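# Depress syringe plunger fully, then leave syringe on table

## Task

Drive the syringe's plunger fully home into its barrel, and afterwards have the syringe resting on the table top with neither hand in contact with it.

## Robot and tools

Robot: two arms. left_arm carries a left hand and sits on the +y side; right_arm carries a right hand on the -y side. Base positions in the scene frame: left_arm (+0.005, +0.353, +0.012) m, right_arm (-0.036, -0.349, +0.045) m, both nearly unrotated. Scene frame: origin at table-top height midway between the nominal bases, +x out over the table, +z up. Everything an arm reports or is commanded in (hand poses, Hand target, offsets, wrist-camera poses) uses that arm's own base frame. Fixed cameras and the table use the scene frame.

Hand point: a point fixed to the palm, about 0.05 m in front of it. Its +z runs along the straightened fingers, +y points out of the palm, +x runs across the palm away from the thumb on the right hand and toward the thumb on the left hand. Straight fingertips reach 0.06 to 0.07 m past the point along +z and lie 0.06 m behind it along -y. A wrist bracket on the little-finger side can strike things. With the thumb turned in front of the palm, the hand can wrap objects roughly 0.035 to 0.065 m thick, or a handle down to about 0.025 m.

Row layout (used by execute_actions and move): 28 numbers, each in [-1, 1], always for both arms. Order: left dx, dy, dz, rx, ry, rz; left thumb_turn, thumb_bend, index, middle, ring, little, force_limit, speed; then the same 14 for the right arm. The six pose numbers are an offset, not a pose, measured from that arm's Hand target at the start of the action or move, along that arm's base axes. Scale: 1.0 equals 0.6 m for dx, dy, dz, and 180 degrees for rx, ry, rz, which together form one rotation vector turning about the Hand target's position. Every row of one action counts from the same start point, not from the previous row; a fresh action or call starts from the updated Hand target, so resending an offset moves further. All-zero pose numbers re-request the current Hand target.

Hand numbers are absolute targets: -1 open (thumb beside palm, fingers straight), +1 closed (thumb in front of palm, fingers curled). force_limit maps -1 to about 0 N and +1 to 10 N at the fingertip (15 N for the two thumb motors). speed rises from almost nothing at -1 to full at +0.48 and stays full above. There is no 'unchanged' value: to keep a hand as it is, resend the eight hand numbers of the last row executed for it; if none yet in this scene, send hand_measured, hand_force_limit, hand_speed. A motor starts only when its target changes (by 0.002 or more). For a soft grip close with speed at -0.94 or lower. To tighten, raise force_limit and send a target more closed than hand_measured; to loosen, send one more open.

Tools:
- execute_actions(actions, cameras): actions is a list of actions; each is a list of up to 15 rows, one per 1/30 s step; a short list repeats its final row to fill 15 steps. cameras lists camera names, ["all"] or []; by default images come only for an empty actions list.
- move(target, speed, blend, blocking, cameras): target is one row or a list of up to 15 rows, each an offset from the same starting Hand targets. speed is top path speed in m/s, 0.002 to 4.3, default 0.25 (turning limited to twice that in rad/s); one value or one per target. blend in m rounds corners between listed targets; 0 stops at each. blocking=false returns early while the motion continues. The paths ignore obstacles and the other arm, last at most 10 s, and the hand lags and overshoots more when fast.
- wait(seconds 0 to 10, cameras): lets time pass holding last commands.
- stop(cameras): brakes a running move.
- zoom_image(camera, region [x0, y0, x1, y1] in pixels, at most 504 by 504): closer view of the latest image.
- show_instructions(): shows reference pages.
- finished_scene(scene): ends the current scene; scene is its number, shown at the end of each result. Irreversible.

Cameras: cam_head_left, cam_head_right, cam_high, cam_low (896x504), cam_left_wrist, cam_right_wrist (672x504, fisheye).

Results: per arm end_effector_position (m) and end_effector_quat_wxyz in its base frame, Hand target (the last commanded pose after clipping, from which next offsets count), Joint positions, velocities, torques. Per hand: hand_measured (positions on the target scale), hand_stopped_by (moving, target, force, stalled, fault), hand_load_n (fingertip load, positive when pushed open; a drop to about 0 signals a lost grip), hand_force_limit, hand_speed. move adds a 'move:' line: done, off_target, moving, held or fault, plus limits=paced (pose clipped) or limits=held (steps withheld).

Behaviour: the controller limits commanded orientation to 40 degrees from the measured one per step. Hands often rest 1 to 3 cm (sometimes 5) short or below the command; that alone is not contact. If short, send the missing distance as an offset. A blocked arm keeps pushing until commanded back past its hand point.

Avoid: dropping the syringe or letting it leave the table; releasing it while it moves; fast impacts with the table or fixed things; hard pushes; arms touching or pressing each other, including a hand closing on the other hand's fingers; excessive finger loads; paths passing near an arm's own base; long stretched holds or pushing at unreachable poses, which heat motors (MOTOR HOT at 85 °C, arm fault at 100 °C). Objects may occasionally be nudged by outside pushes.

Each tool is called after "Call:" by a JSON object that holds its "fn" and its "kwargs".

Reference images:

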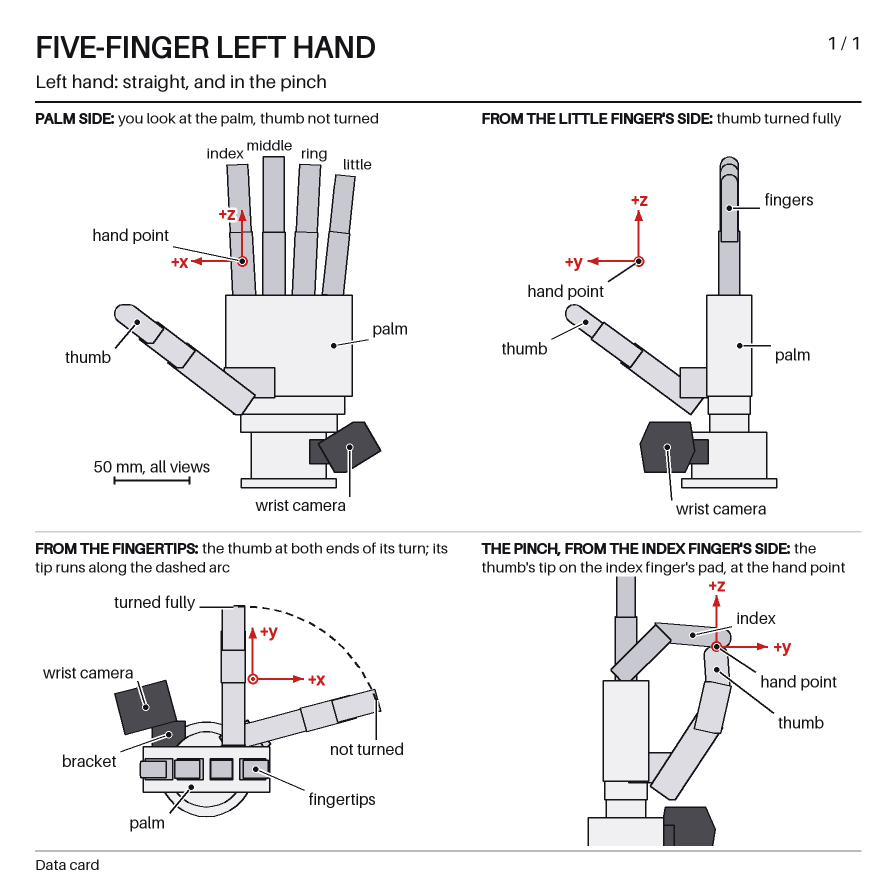

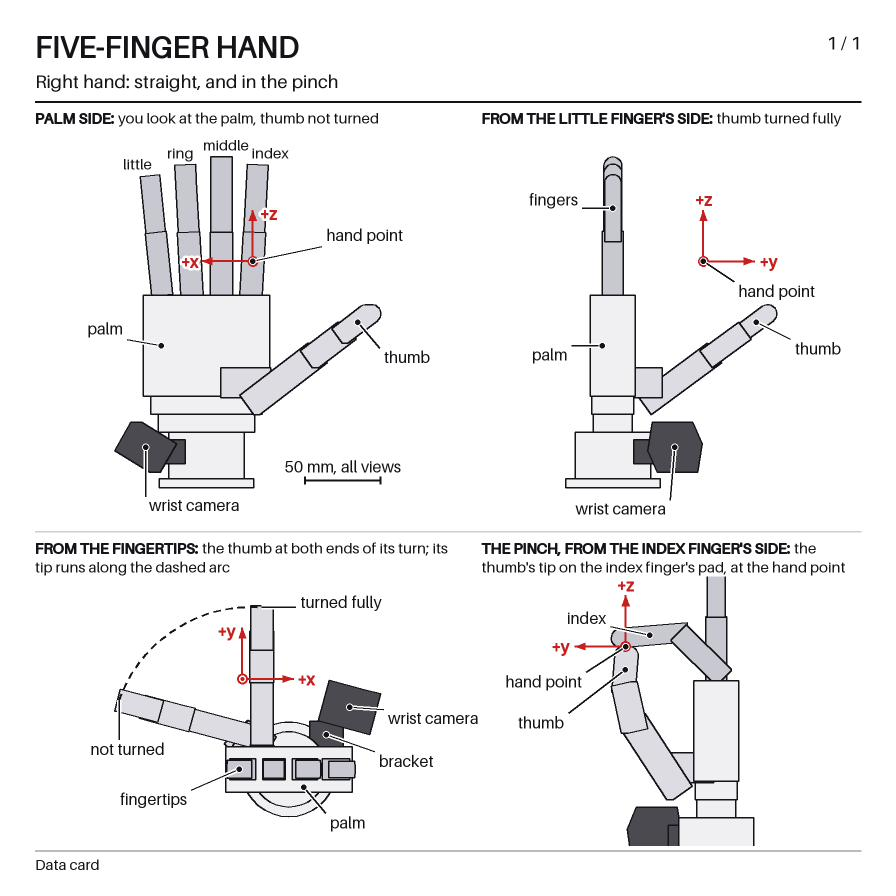

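## Session

Call:
{"fn": "execute_actions", "kwargs": {"actions": []}}

Scene clock: 0.00 s.
left_arm: end_effector_position=(+0.3394, -0.5254, +0.2319) hand_measured=(-1.000, -1.000, -1.000, -1.000, -1.000, -1.000) hand_load_n=(+0.0, +0.0, +0.0, +0.0, +0.0, +0.0) hand_stopped_by=(target, target, target, target, target, target) hand_force_limit=0.00 hand_speed=-0.80 end_effector_quat_wxyz=(-0.042, +0.698, -0.689, +0.190) | right_arm: end_effector_position=(+0.5488, -0.1492, +0.1249) hand_measured=(-1.000, -1.000, -1.000, -1.000, -1.000, -1.000) hand_load_n=(+0.0, +0.0, +0.0, +0.0, +0.0, +0.0) hand_stopped_by=(target, target, target, target, target, target) hand_force_limit=0.00 hand_speed=-0.80 end_effector_quat_wxyz=(+0.496, +0.012, +0.868, -0.026)
Joint positions: left_arm=[-0.935 1.745 1.75 -1.208 -0.14 -0.921] | right_arm=[-0.499 1.553 0.762 0.217 -0.37 1.302]
Joint velocities: within noise
Joint torques (N m): no reading
Heat: left arm: hottest shoulder 30 °C; right arm: hottest elbow 31 °C.
Hand target: left_arm +0.3433, -0.5307, +0.2470; -0.040, +0.697, -0.686, +0.206 | right_arm +0.5568, -0.1535, +0.1403; +0.510, +0.008, +0.860, -0.033

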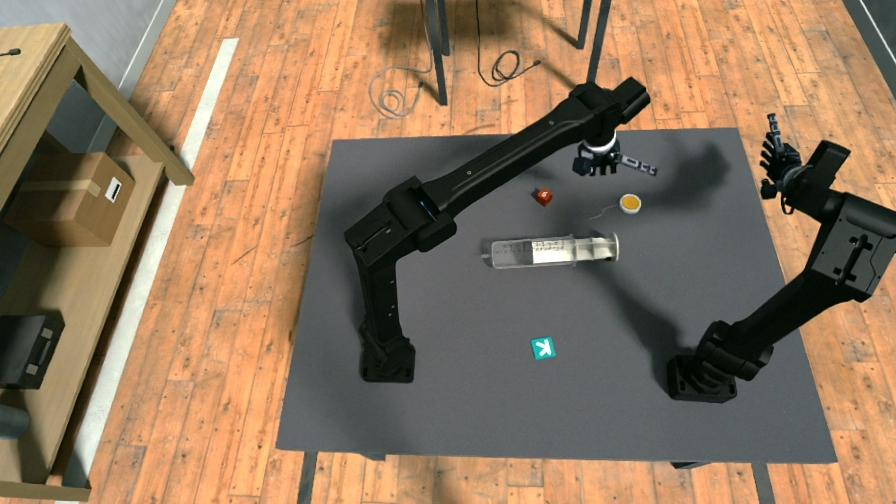

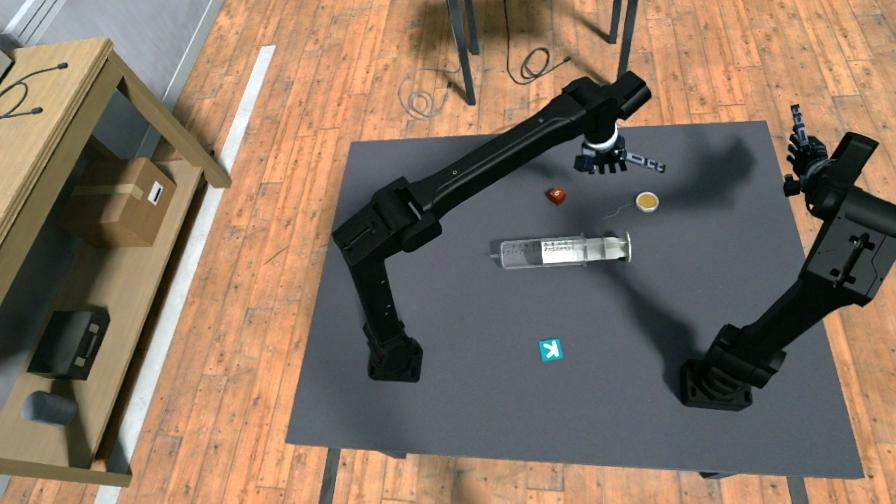

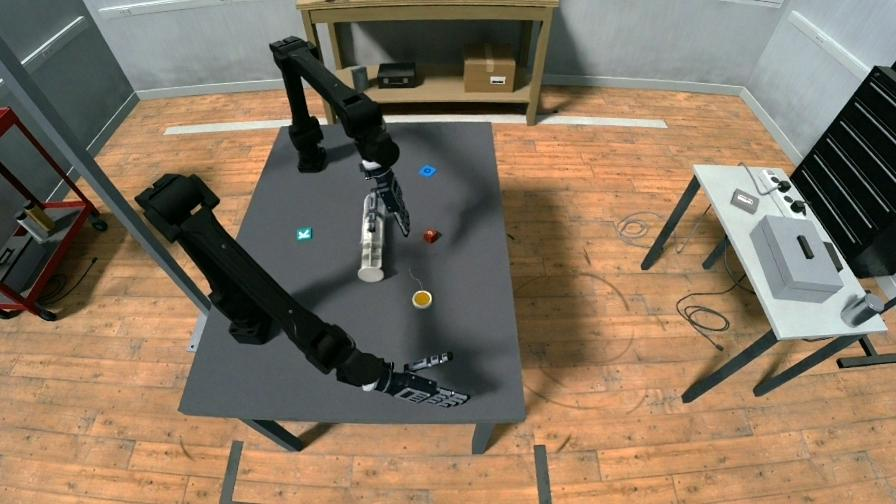

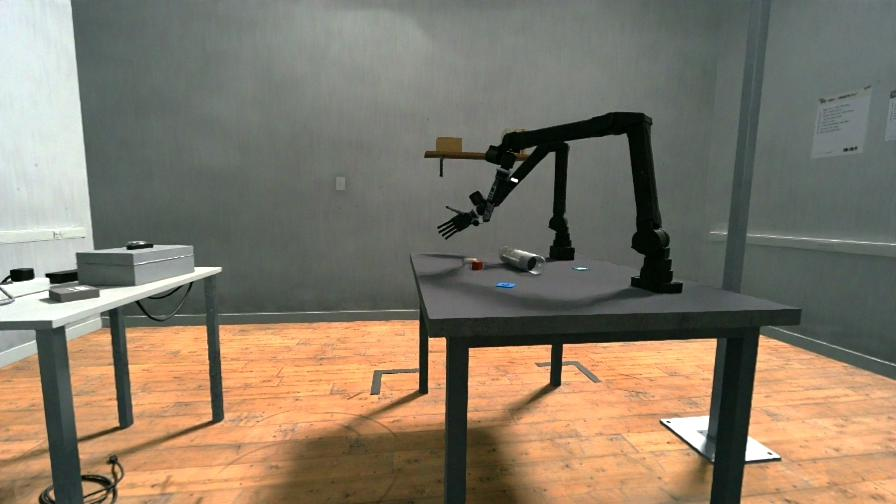

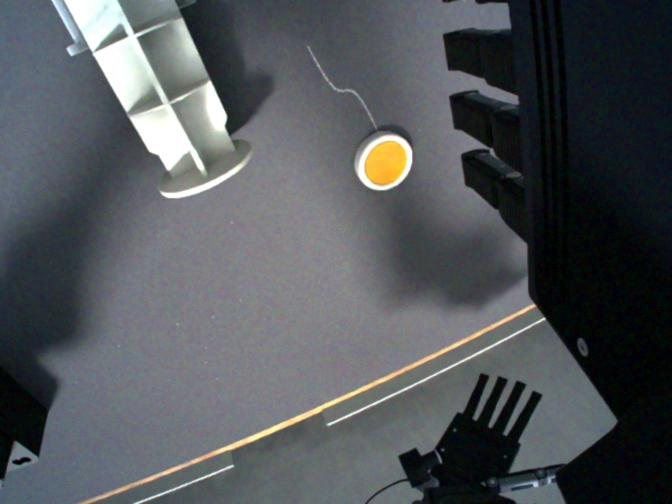

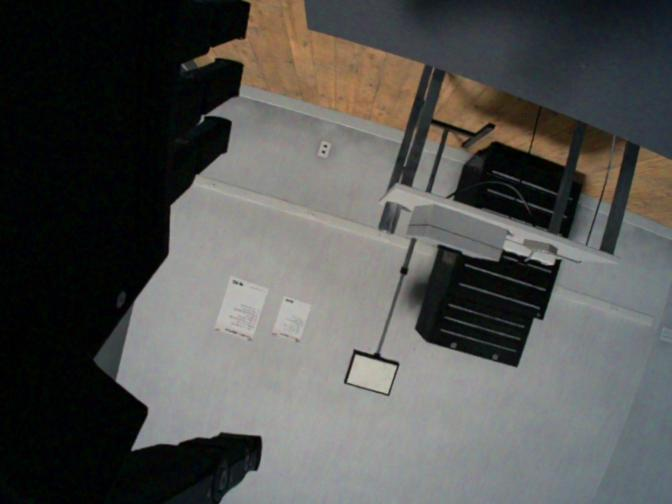

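Call:
{"fn": "zoom_image", "kwargs": {"camera": "cam_head_right", "region": [440, 160, 680, 300]}}

Call:
{"fn": "zoom_image", "kwargs": {"camera": "cam_high", "region": [300, 170, 460, 310]}}

Call:
{"fn": "zoom_image", "kwargs": {"camera": "cam_low", "region": [420, 180, 620, 300]}}

Call:
{"fn": "zoom_image", "kwargs": {"camera": "cam_left_wrist", "region": [0, 0, 420, 300]}}

Scaled by 2.100 from the camera's 896x504 image, which has a finer 1280x720 frame.

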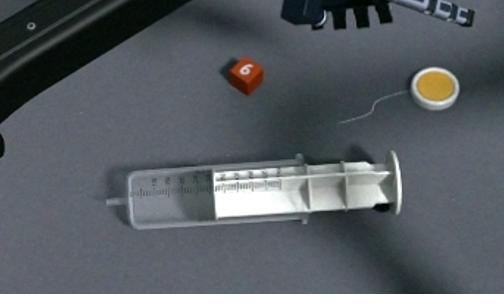

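Scaled by 3.150 from the camera's 896x504 image, which has a finer 1280x720 frame.

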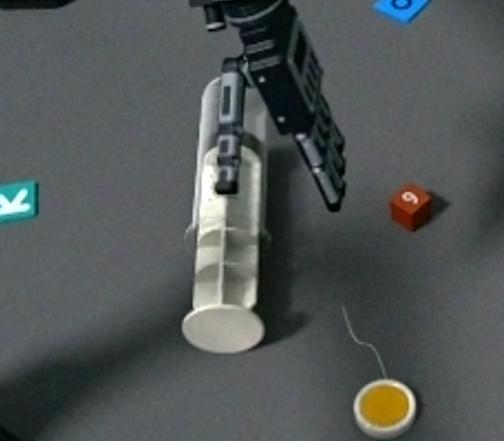

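Scaled by 2.520 from the camera's 896x504 image, which has a finer 1280x720 frame.

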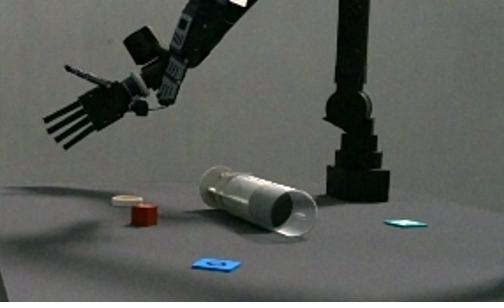

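Scaled by 1.200 from the camera's 672x504 image, which has a finer 960x720 frame.

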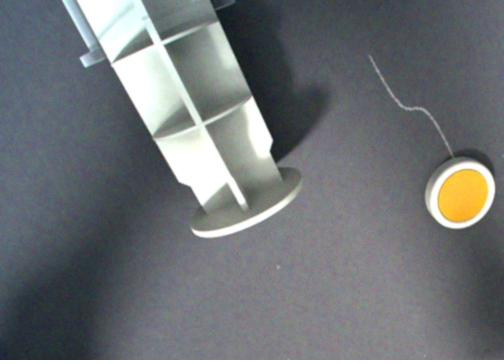

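Call:
{"fn": "zoom_image", "kwargs": {"camera": "cam_head_right", "region": [480, 215, 640, 285]}}

Call:
{"fn": "zoom_image", "kwargs": {"camera": "cam_head_left", "region": [470, 215, 630, 285]}}

Call:
{"fn": "zoom_image", "kwargs": {"camera": "cam_low", "region": [490, 235, 560, 285]}}

Scaled by 3.150 from the camera's 896x504 image, which has a finer 1280x720 frame.

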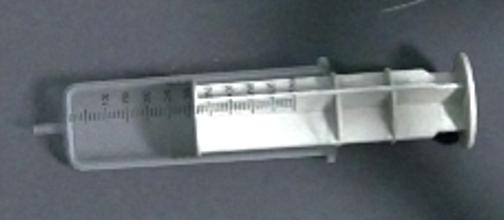

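Scaled by 3.150 from the camera's 896x504 image, which has a finer 1280x720 frame.

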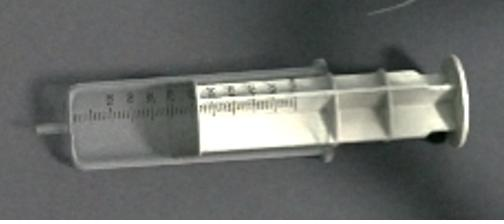

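Scaled by 7.200 from the camera's 896x504 image, which has a finer 1280x720 frame.

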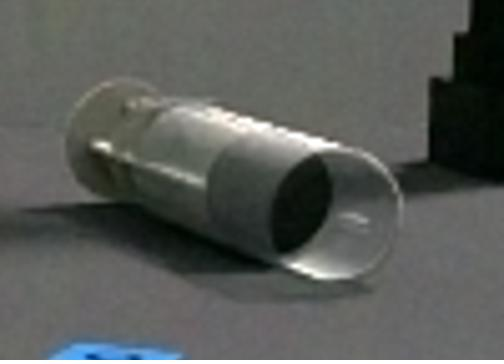

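Call:
{"fn": "move", "kwargs": {"target": [-0.1433,0.30,-0.12,0.0717,-0.1369,0.0465,1,-1,-1,-1,-1,-1,0,-0.5, 0,0,0,0,0,0,-1,-1,-1,-1,-1,-1,0,-0.8], "speed": 0.15, "cameras": ["all"]}}

Scene clock: 146.20 s.
left_arm: end_effector_position=(+0.2590, -0.3424, +0.1641) hand_measured=(+1.000, -1.000, -1.000, -1.000, -1.000, -1.000) hand_load_n=(+0.0, +0.0, +0.0, +0.0, +0.0, -0.5) hand_stopped_by=(target, target, target, target, target, target) hand_force_limit=0.00 hand_speed=-0.50 end_effector_quat_wxyz=(-0.285, +0.673, -0.636, +0.247) | right_arm: end_effector_position=(+0.5488, -0.1492, +0.1249) hand_measured=(-1.000, -1.000, -1.000, -1.000, -1.000, -1.000) hand_load_n=(+0.0, -0.5, +0.0, +0.0, +0.0, +0.5) hand_stopped_by=(target, target, target, target, target, target) hand_force_limit=0.00 hand_speed=-0.80 end_effector_quat_wxyz=(+0.496, +0.012, +0.868, -0.026)
Joint positions: left_arm=[-1.099 1.254 1.001 -0.976 -0.71 -1.029] | right_arm=[-0.499 1.553 0.762 0.217 -0.37 1.302]
Joint torques (N m): left_arm=[-2.78 -9.35 7.83 1.54 -0.63 -0.12] | right_arm=[-0.15 -8.29 9.16 1.85 -0.11 -0.01]
Heat: left arm: hottest shoulder 37 °C; right arm: hottest elbow 34 °C.
Hand target: left_arm +0.2573, -0.3507, +0.1752; -0.277, +0.676, -0.628, +0.268 | right_arm +0.5568, -0.1535, +0.1403; +0.510, +0.008, +0.860, -0.033
Off the commanded pose: left_arm 0.014 m, 3 deg | right_arm 0.018 m, 2 deg.
move: off_target (left_arm, right_arm)
camera_calibration:
cam_left_wrist: T_world_to_cam=[[0.683403, -0.234703, 0.691285, -0.371917], [-0.44049, -0.887688, 0.134083, -0.206673], [0.582176, -0.396136, -0.710033, -0.0571671], [0, 0, 0, 1]] pos_world=[0.196414, -0.293397, 0.244221]

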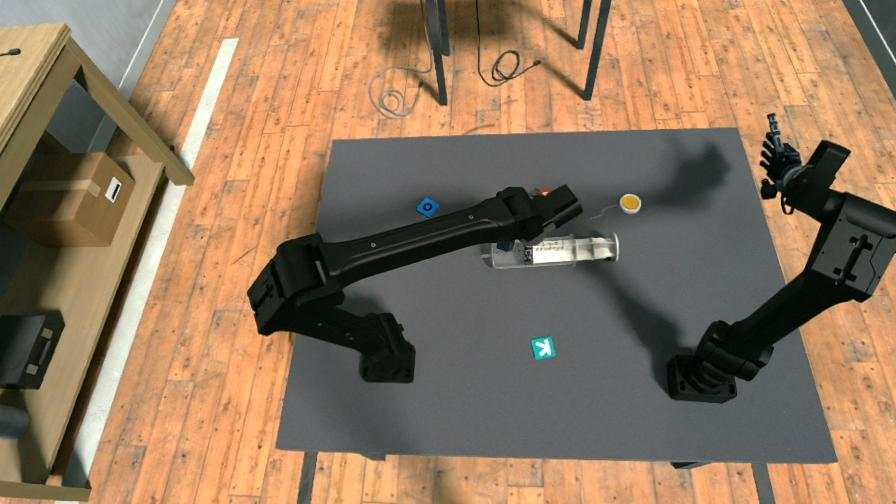

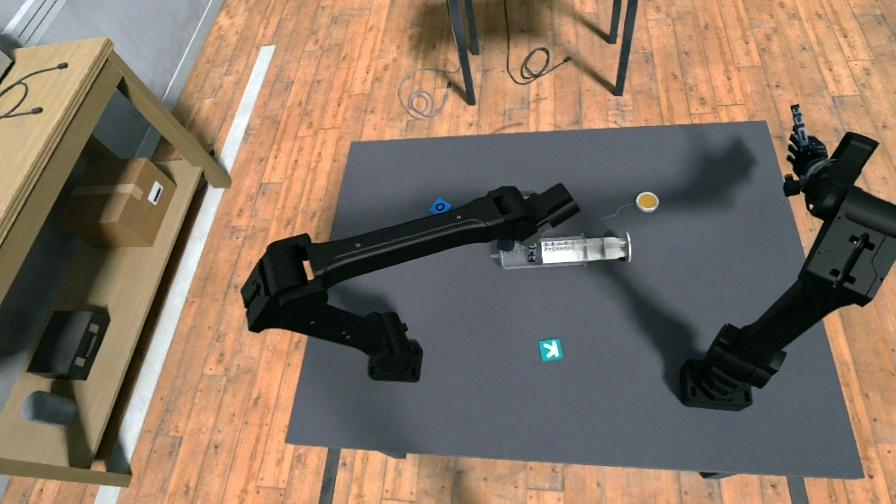

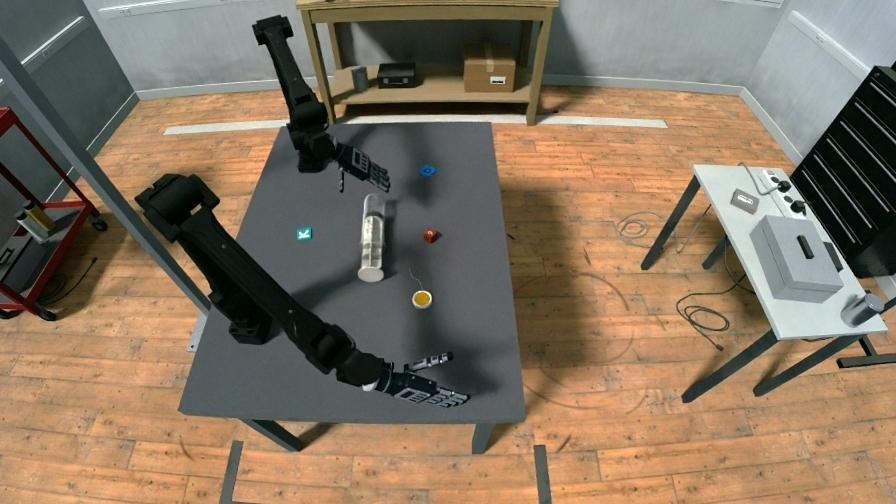

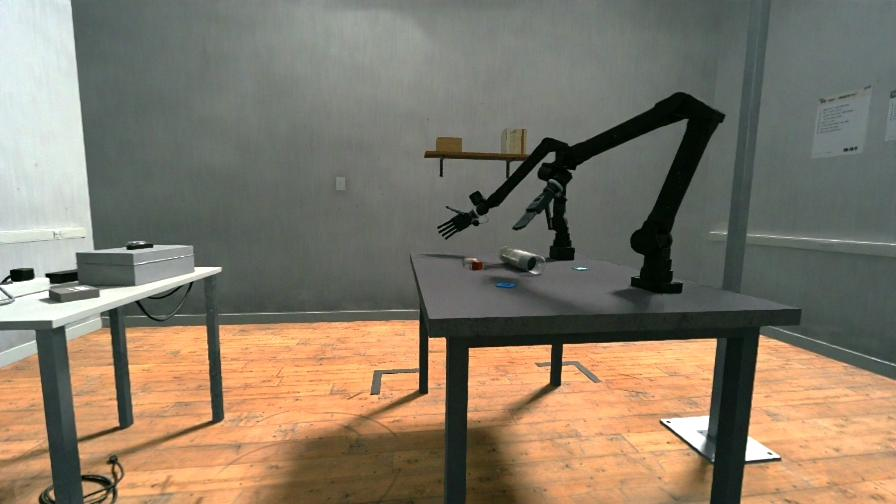

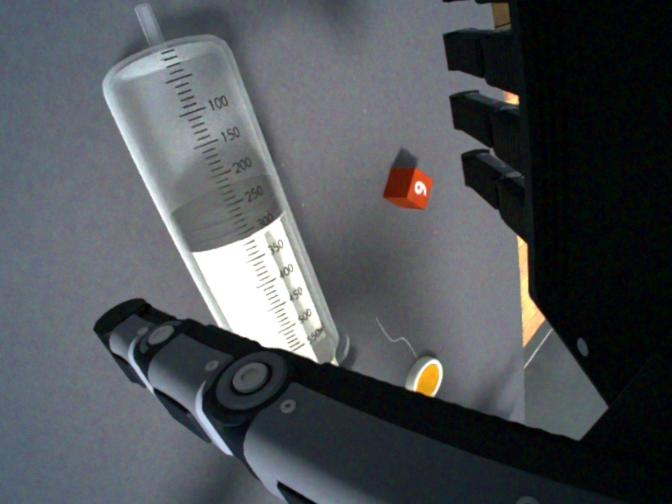

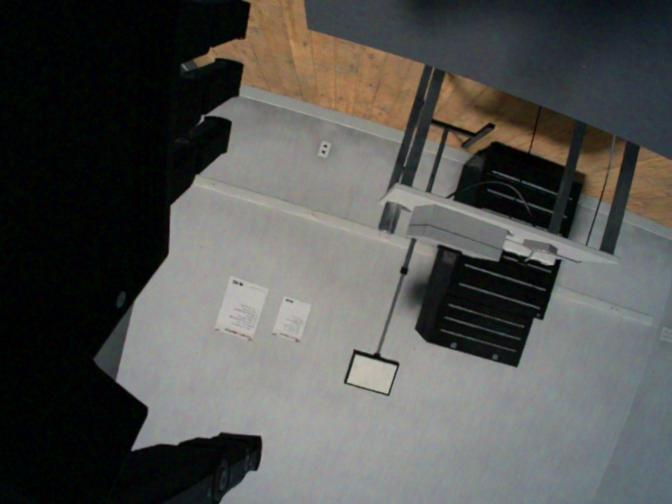

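Call:
{"fn": "zoom_image", "kwargs": {"camera": "cam_left_wrist", "region": [90, 0, 400, 400]}}

Scaled by 1.260 from the camera's 672x504 image, which has a finer 960x720 frame.

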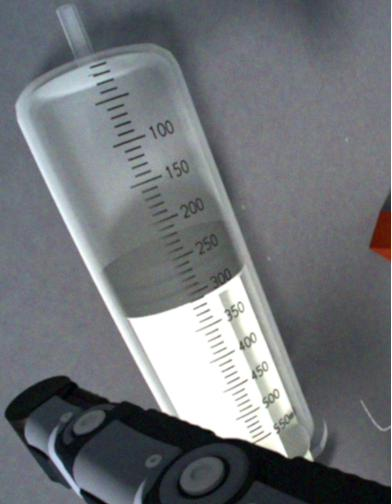

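Call:
{"fn": "move", "kwargs": {"target": [0.0433,-0.004,-0.0833,0,0,0,1,-1,-1,-1,-1,-1,0,-0.5, 0,0,0,0,0,0,-1,-1,-1,-1,-1,-1,0,-0.8], "speed": 0.12, "cameras": ["cam_left_wrist","cam_high","cam_low"]}}

Scene clock: 186.80 s.
left_arm: end_effector_position=(+0.2760, -0.3512, +0.1253) hand_measured=(+1.000, -1.000, -1.000, -1.000, -1.000, -1.000) hand_load_n=(+0.0, +0.0, +0.0, +0.0, +0.0, +0.0) hand_stopped_by=(target, target, target, target, target, target) hand_force_limit=0.00 hand_speed=-0.50 end_effector_quat_wxyz=(-0.277, +0.675, -0.631, +0.266) | right_arm: end_effector_position=(+0.5488, -0.1492, +0.1249) hand_measured=(-1.000, -1.000, -1.000, -1.000, -1.000, -1.000) hand_load_n=(+0.0, -0.5, +0.0, +0.0, +0.0, +0.0) hand_stopped_by=(target, target, target, target, target, target) hand_force_limit=0.00 hand_speed=-0.80 end_effector_quat_wxyz=(+0.496, +0.012, +0.868, -0.026)
Joint positions: left_arm=[-1.066 1.301 0.922 -0.78 -0.691 -0.983] | right_arm=[-0.499 1.553 0.762 0.217 -0.37 1.302]
Joint torques (N m): left_arm=[-0.97 -7.24 7.83 1.81 -0.46 0.13] | right_arm=[-0.15 -8.35 9.17 1.84 -0.11 -0.01]
Heat: left arm: hottest shoulder 34 °C; right arm: hottest elbow 34 °C.
Hand target: left_arm +0.2833, -0.3530, +0.1250; -0.277, +0.676, -0.628, +0.268 | right_arm +0.5568, -0.1535, +0.1403; +0.510, +0.008, +0.860, -0.033
Off the commanded pose: left_arm 0.007 m, 0 deg | right_arm 0.018 m, 2 deg.
move: off_target (right_arm)
camera_calibration:
cam_left_wrist: T_world_to_cam=[[0.670838, -0.211473, 0.710813, -0.349554], [-0.448309, -0.879161, 0.161539, -0.200168], [0.590758, -0.427031, -0.68458, -0.114548], [0, 0, 0, 1]] pos_world=[0.212427, -0.298817, 0.202385]
Images, in order (width x height): cam_high 896x504, cam_low 896x504, cam_left_wrist 672x504.

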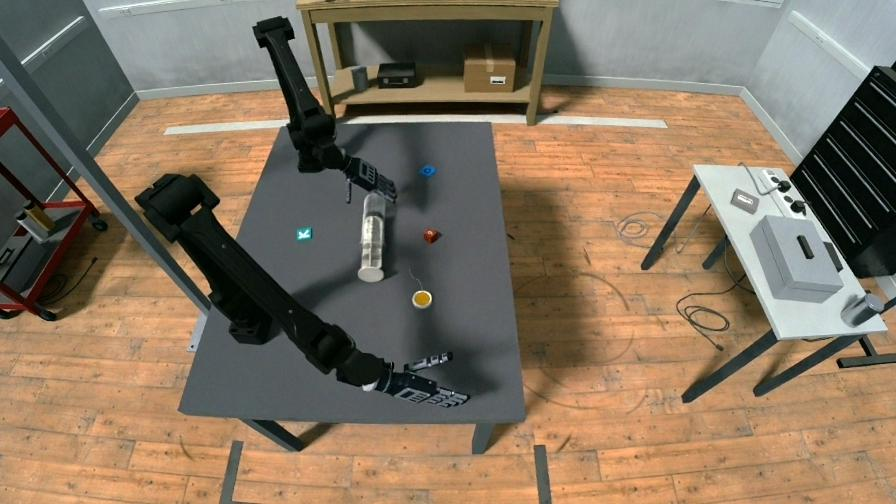

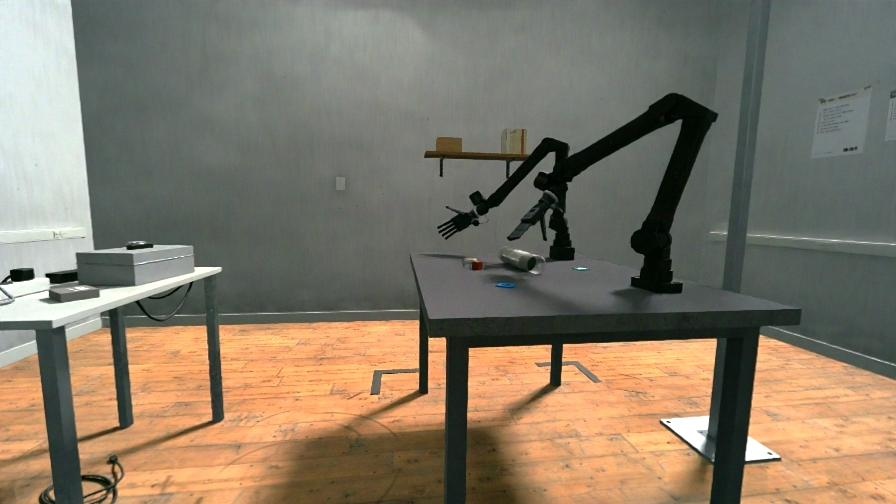

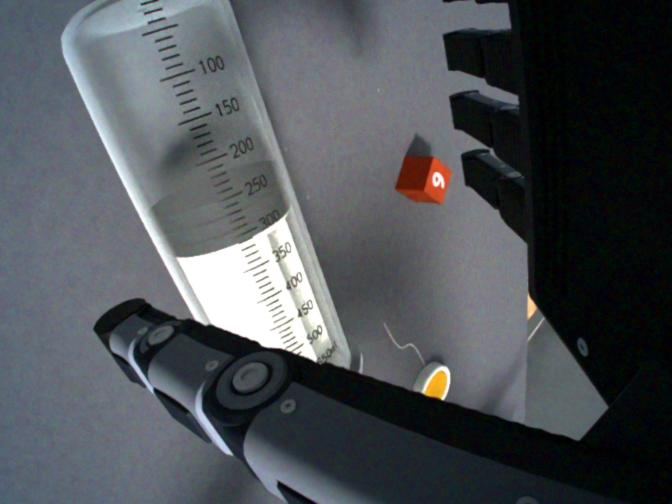

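Call:
{"fn": "move", "kwargs": {"target": [0.0145,0.01,-0.0667,0,0,0,1,-1,-1,-1,-1,-1,0,-0.5, 0,0,0,0,0,0,-1,-1,-1,-1,-1,-1,0,-0.8], "speed": 0.1, "cameras": ["cam_left_wrist","cam_high","cam_low"]}}

Call:
{"fn": "zoom_image", "kwargs": {"camera": "cam_high", "region": [300, 130, 460, 290]}}

Call:
{"fn": "zoom_image", "kwargs": {"camera": "cam_low", "region": [480, 170, 600, 290]}}

Scene clock: 193.80 s.
left_arm: end_effector_position=(+0.2845, -0.3464, +0.0866) hand_measured=(+1.000, -1.000, -1.000, -1.000, -1.000, -1.000) hand_load_n=(+0.0, +0.0, +0.0, +0.0, +0.0, +0.0) hand_stopped_by=(target, target, target, target, target, target) hand_force_limit=0.00 hand_speed=-0.50 end_effector_quat_wxyz=(-0.276, +0.675, -0.631, +0.267) | right_arm: end_effector_position=(+0.5488, -0.1492, +0.1249) hand_measured=(-1.000, -1.000, -1.000, -1.000, -1.000, -1.000) hand_load_n=(+0.0, +0.0, +0.0, +0.0, +0.0, +0.0) hand_stopped_by=(target, target, target, target, target, target) hand_force_limit=0.00 hand_speed=-0.80 end_effector_quat_wxyz=(+0.496, +0.012, +0.868, -0.026)
Joint positions: left_arm=[-1.039 1.345 0.849 -0.639 -0.679 -0.95] | right_arm=[-0.499 1.553 0.762 0.217 -0.37 1.302]
Joint torques (N m): left_arm=[-0.85 -7.36 7.39 1.88 -0.44 0.08] | right_arm=[-0.09 -8.35 9.17 1.87 -0.11 0]
Heat: left arm: hottest shoulder 34 °C; right arm: hottest elbow 35 °C.
Hand target: left_arm +0.2920, -0.3471, +0.0851; -0.277, +0.676, -0.628, +0.268 | right_arm +0.5568, -0.1535, +0.1403; +0.510, +0.008, +0.860, -0.033
Off the commanded pose: left_arm 0.008 m, 0 deg | right_arm 0.018 m, 2 deg.
move: off_target (right_arm)
camera_calibration:
cam_left_wrist: T_world_to_cam=[[0.66986, -0.210676, 0.711972, -0.326266], [-0.449633, -0.878181, 0.163179, -0.185277], [0.590862, -0.429433, -0.682985, -0.145014], [0, 0, 0, 1]] pos_world=[0.220929, -0.293717, 0.163483]
Images, in order (width x height): cam_high 896x504, cam_low 896x504, cam_left_wrist 672x504.

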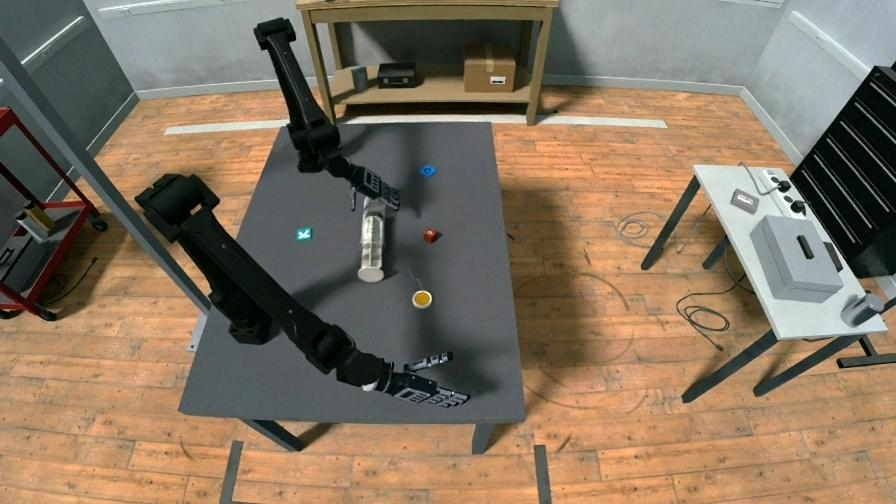

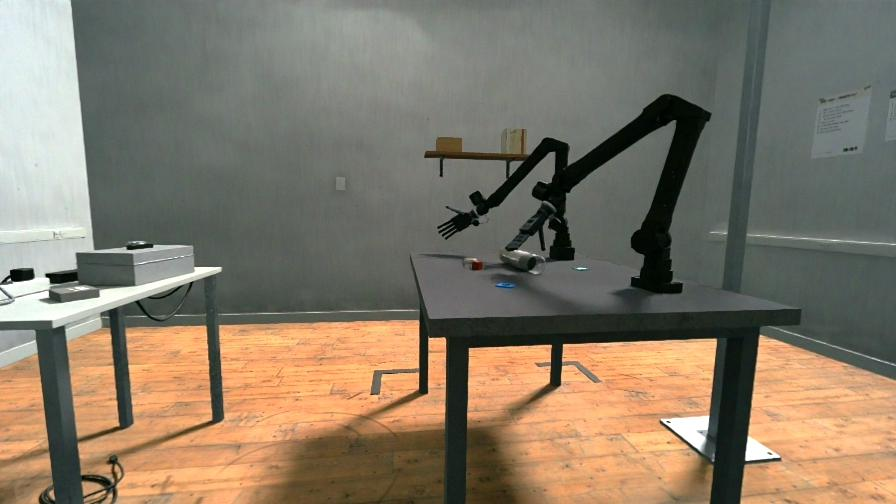

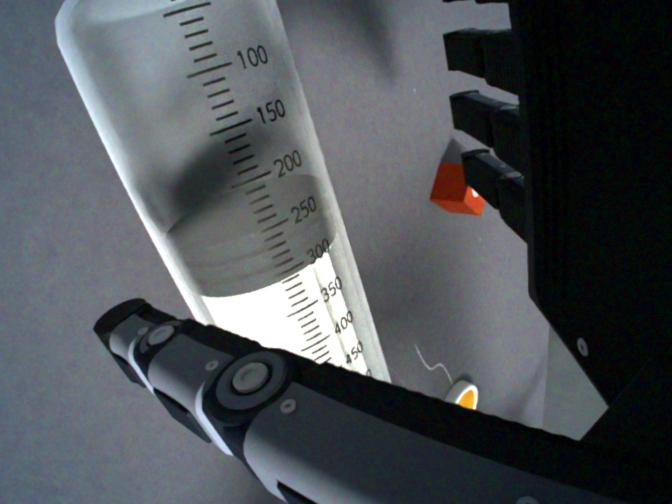

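Scaled by 3.150 from the camera's 896x504 image, which has a finer 1280x720 frame.

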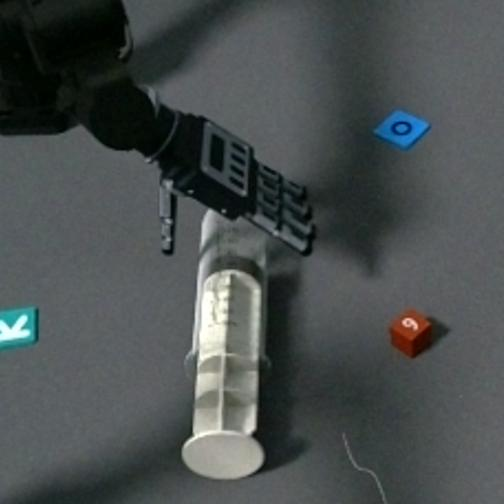

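Scaled by 4.200 from the camera's 896x504 image, which has a finer 1280x720 frame.

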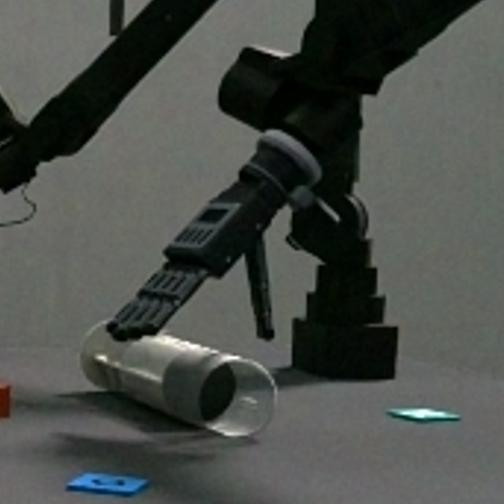

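Call:
{"fn": "move", "kwargs": {"target": [0,0.0,-0.06,0,0,0,1,-1,-1,-1,-1,-1,0,-0.5, 0,0,0,0,0,0,-1,-1,-1,-1,-1,-1,0,-0.8], "speed": 0.08, "cameras": ["cam_left_wrist","cam_high","cam_low"]}}

Call:
{"fn": "zoom_image", "kwargs": {"camera": "cam_high", "region": [300, 130, 460, 290]}}

Call:
{"fn": "zoom_image", "kwargs": {"camera": "cam_low", "region": [480, 170, 600, 290]}}

Scene clock: 199.73 s.
left_arm: end_effector_position=(+0.2846, -0.3468, +0.0511) hand_measured=(+1.000, -1.000, -1.000, -1.000, -1.000, -1.000) hand_load_n=(+0.0, +0.0, +0.0, +0.0, +0.0, +0.0) hand_stopped_by=(target, target, target, target, target, target) hand_force_limit=0.00 hand_speed=-0.50 end_effector_quat_wxyz=(-0.276, +0.674, -0.631, +0.267) | right_arm: end_effector_position=(+0.5488, -0.1492, +0.1249) hand_measured=(-1.000, -1.000, -1.000, -1.000, -1.000, -1.000) hand_load_n=(+0.0, +0.0, +0.0, +0.0, +0.0, +0.0) hand_stopped_by=(target, target, target, target, target, target) hand_force_limit=0.00 hand_speed=-0.80 end_effector_quat_wxyz=(+0.496, +0.012, +0.868, -0.026)
Joint positions: left_arm=[-1.039 1.403 0.796 -0.527 -0.679 -0.95] | right_arm=[-0.499 1.553 0.762 0.217 -0.37 1.302]
Joint torques (N m): left_arm=[-0.85 -7.65 6.91 1.83 -0.46 0.1] | right_arm=[-0.15 -8.29 9.17 1.85 -0.11 0]
Heat: left arm: hottest shoulder 34 °C; right arm: hottest elbow 35 °C.
Hand target: left_arm +0.2919, -0.3471, +0.0491; -0.277, +0.676, -0.628, +0.268 | right_arm +0.5568, -0.1535, +0.1403; +0.510, +0.008, +0.860, -0.033
Off the commanded pose: left_arm 0.008 m, 0 deg | right_arm 0.018 m, 2 deg.
move: off_target (right_arm)
camera_calibration:
cam_left_wrist: T_world_to_cam=[[0.66951, -0.210742, 0.712281, -0.30117], [-0.450294, -0.877774, 0.163548, -0.179439], [0.590755, -0.430233, -0.682575, -0.169772], [0, 0, 0, 1]] pos_world=[0.22113, -0.294017, 0.127982]
Images, in order (width x height): cam_high 896x504, cam_low 896x504, cam_left_wrist 672x504.

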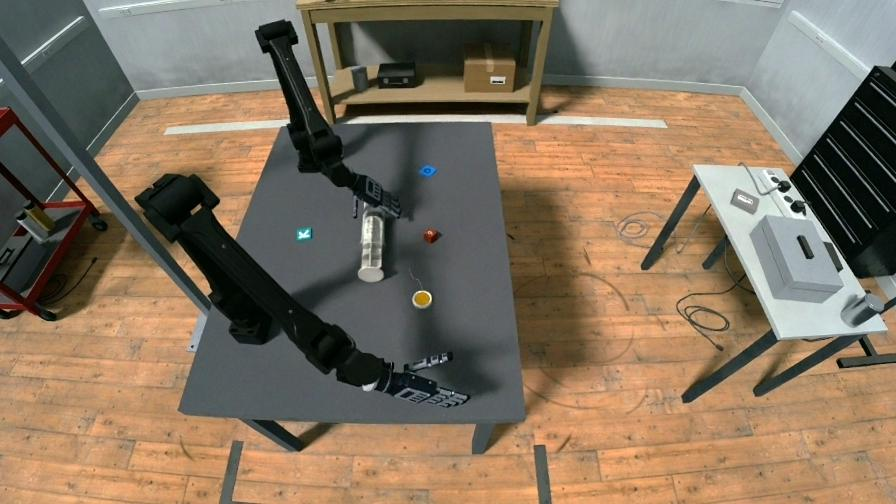

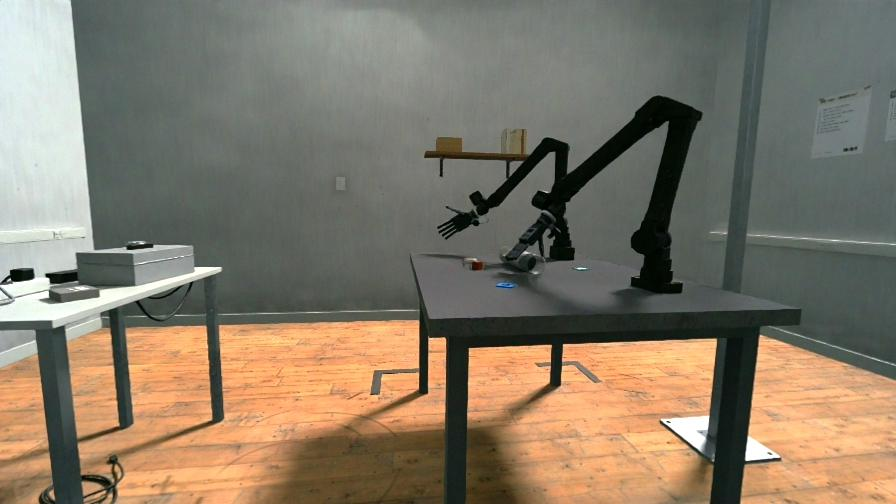

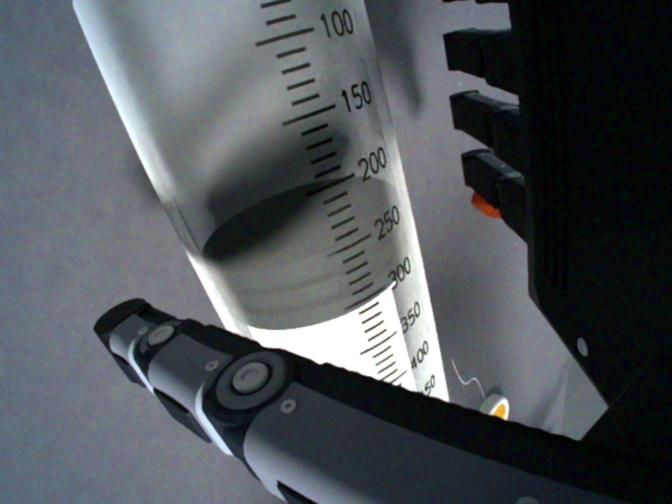

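Scaled by 3.150 from the camera's 896x504 image, which has a finer 1280x720 frame.

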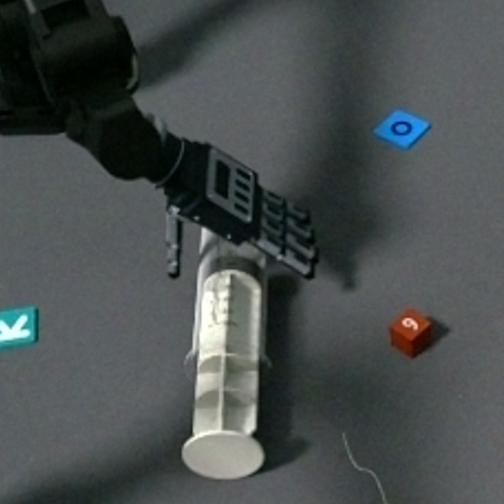

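Scaled by 4.200 from the camera's 896x504 image, which has a finer 1280x720 frame.

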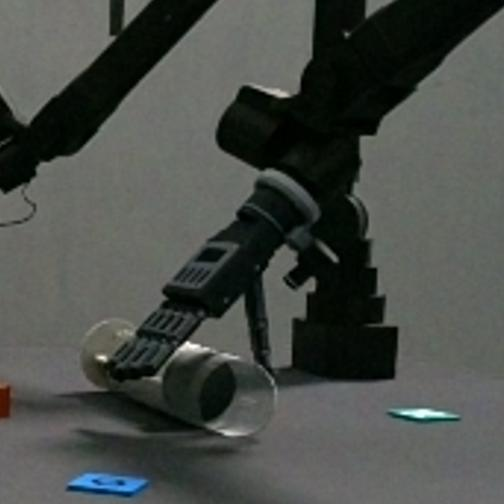

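Call:
{"fn": "move", "kwargs": {"target": [0,0,0,0,0,0,1,0.2,0.3,0.3,0.3,0.3,0.4,-0.9, 0,0,0,0,0,0,-1,-1,-1,-1,-1,-1,0,-0.8], "speed": 0.08, "cameras": ["cam_left_wrist","cam_high","cam_low"]}}

Call:
{"fn": "zoom_image", "kwargs": {"camera": "cam_high", "region": [300, 130, 460, 290]}}

Call:
{"fn": "zoom_image", "kwargs": {"camera": "cam_low", "region": [480, 170, 600, 290]}}

Scene clock: 210.33 s.
left_arm: end_effector_position=(+0.2851, -0.3467, +0.0510) hand_measured=(+1.000, -0.680, -0.342, -0.342, -0.324, -0.286) hand_load_n=(+7.5, +19.0, +5.5, +3.5, +4.5, +7.0) hand_stopped_by=(target, force, force, force, force, force) hand_force_limit=0.40 hand_speed=-0.90 end_effector_quat_wxyz=(-0.275, +0.674, -0.631, +0.267) | right_arm: end_effector_position=(+0.5488, -0.1492, +0.1249) hand_measured=(-1.000, -1.000, -1.000, -1.000, -1.000, -1.000) hand_load_n=(+0.0, +0.0, +0.0, +0.0, +0.0, +0.0) hand_stopped_by=(target, target, target, target, target, target) hand_force_limit=0.00 hand_speed=-0.80 end_effector_quat_wxyz=(+0.496, +0.012, +0.868, -0.026)
Joint positions: left_arm=[-1.038 1.403 0.796 -0.525 -0.678 -0.947] | right_arm=[-0.499 1.553 0.762 0.217 -0.37 1.302]
Joint torques (N m): left_arm=[-0.97 -7.59 6.93 1.72 -0.49 0.08] | right_arm=[-0.15 -8.23 9.16 1.85 -0.11 -0.01]
Heat: left arm: hottest elbow 34 °C; right arm: hottest elbow 35 °C.
Hand target: left_arm +0.2920, -0.3471, +0.0490; -0.277, +0.676, -0.628, +0.268 | right_arm +0.5568, -0.1535, +0.1403; +0.510, +0.008, +0.860, -0.033
Off the commanded pose: left_arm 0.007 m, 0 deg | right_arm 0.018 m, 2 deg.
move: off_target (right_arm)
camera_calibration:
cam_left_wrist: T_world_to_cam=[[0.669676, -0.211181, 0.711995, -0.301541], [-0.450733, -0.877527, 0.163663, -0.178954], [0.590233, -0.430521, -0.682845, -0.170026], [0, 0, 0, 1]] pos_world=[0.22163, -0.293917, 0.127882]
Images, in order (width x height): cam_high 896x504, cam_low 896x504, cam_left_wrist 672x504.

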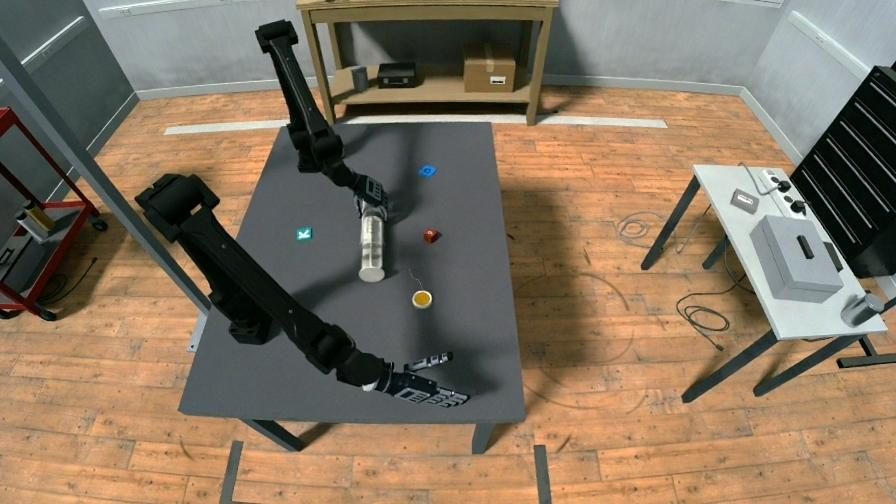

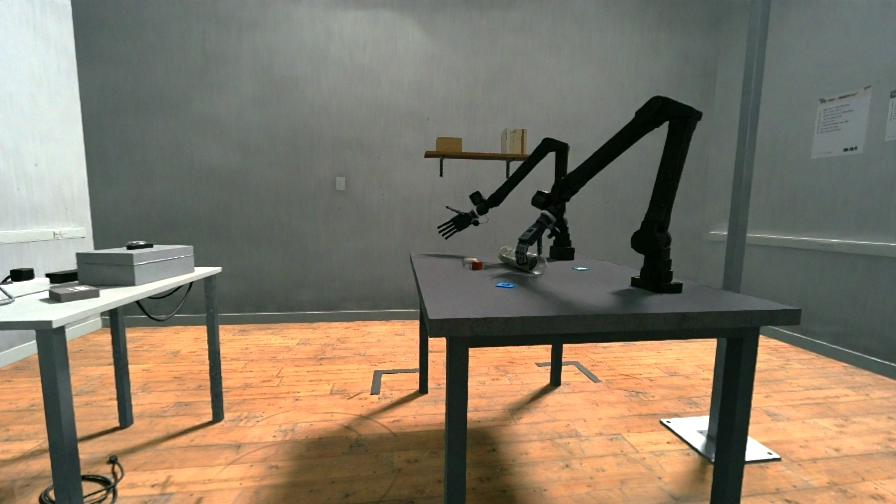

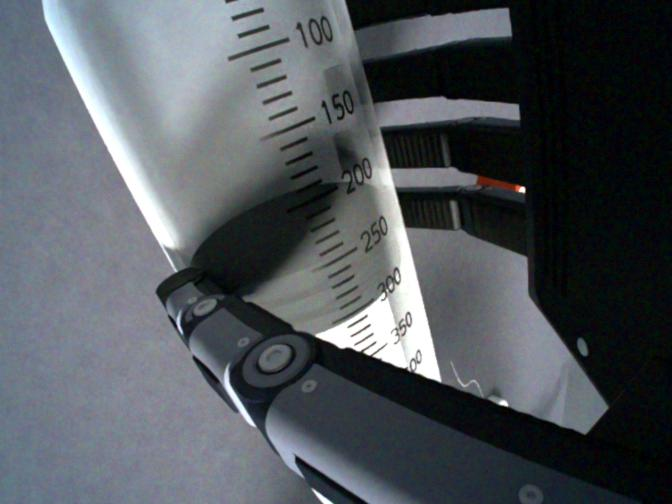

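Scaled by 3.150 from the camera's 896x504 image, which has a finer 1280x720 frame.

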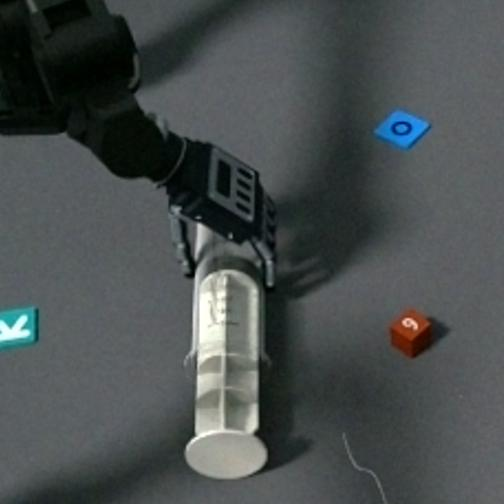

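Scaled by 4.200 from the camera's 896x504 image, which has a finer 1280x720 frame.

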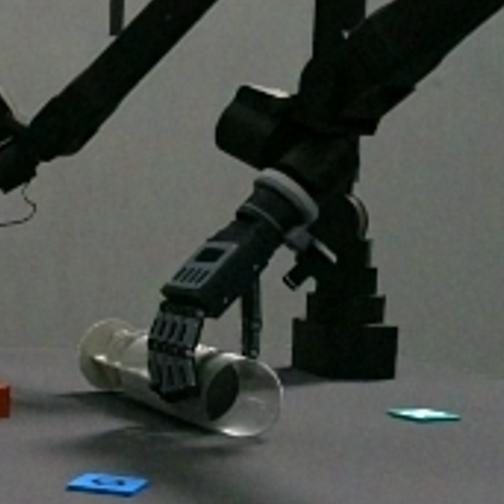

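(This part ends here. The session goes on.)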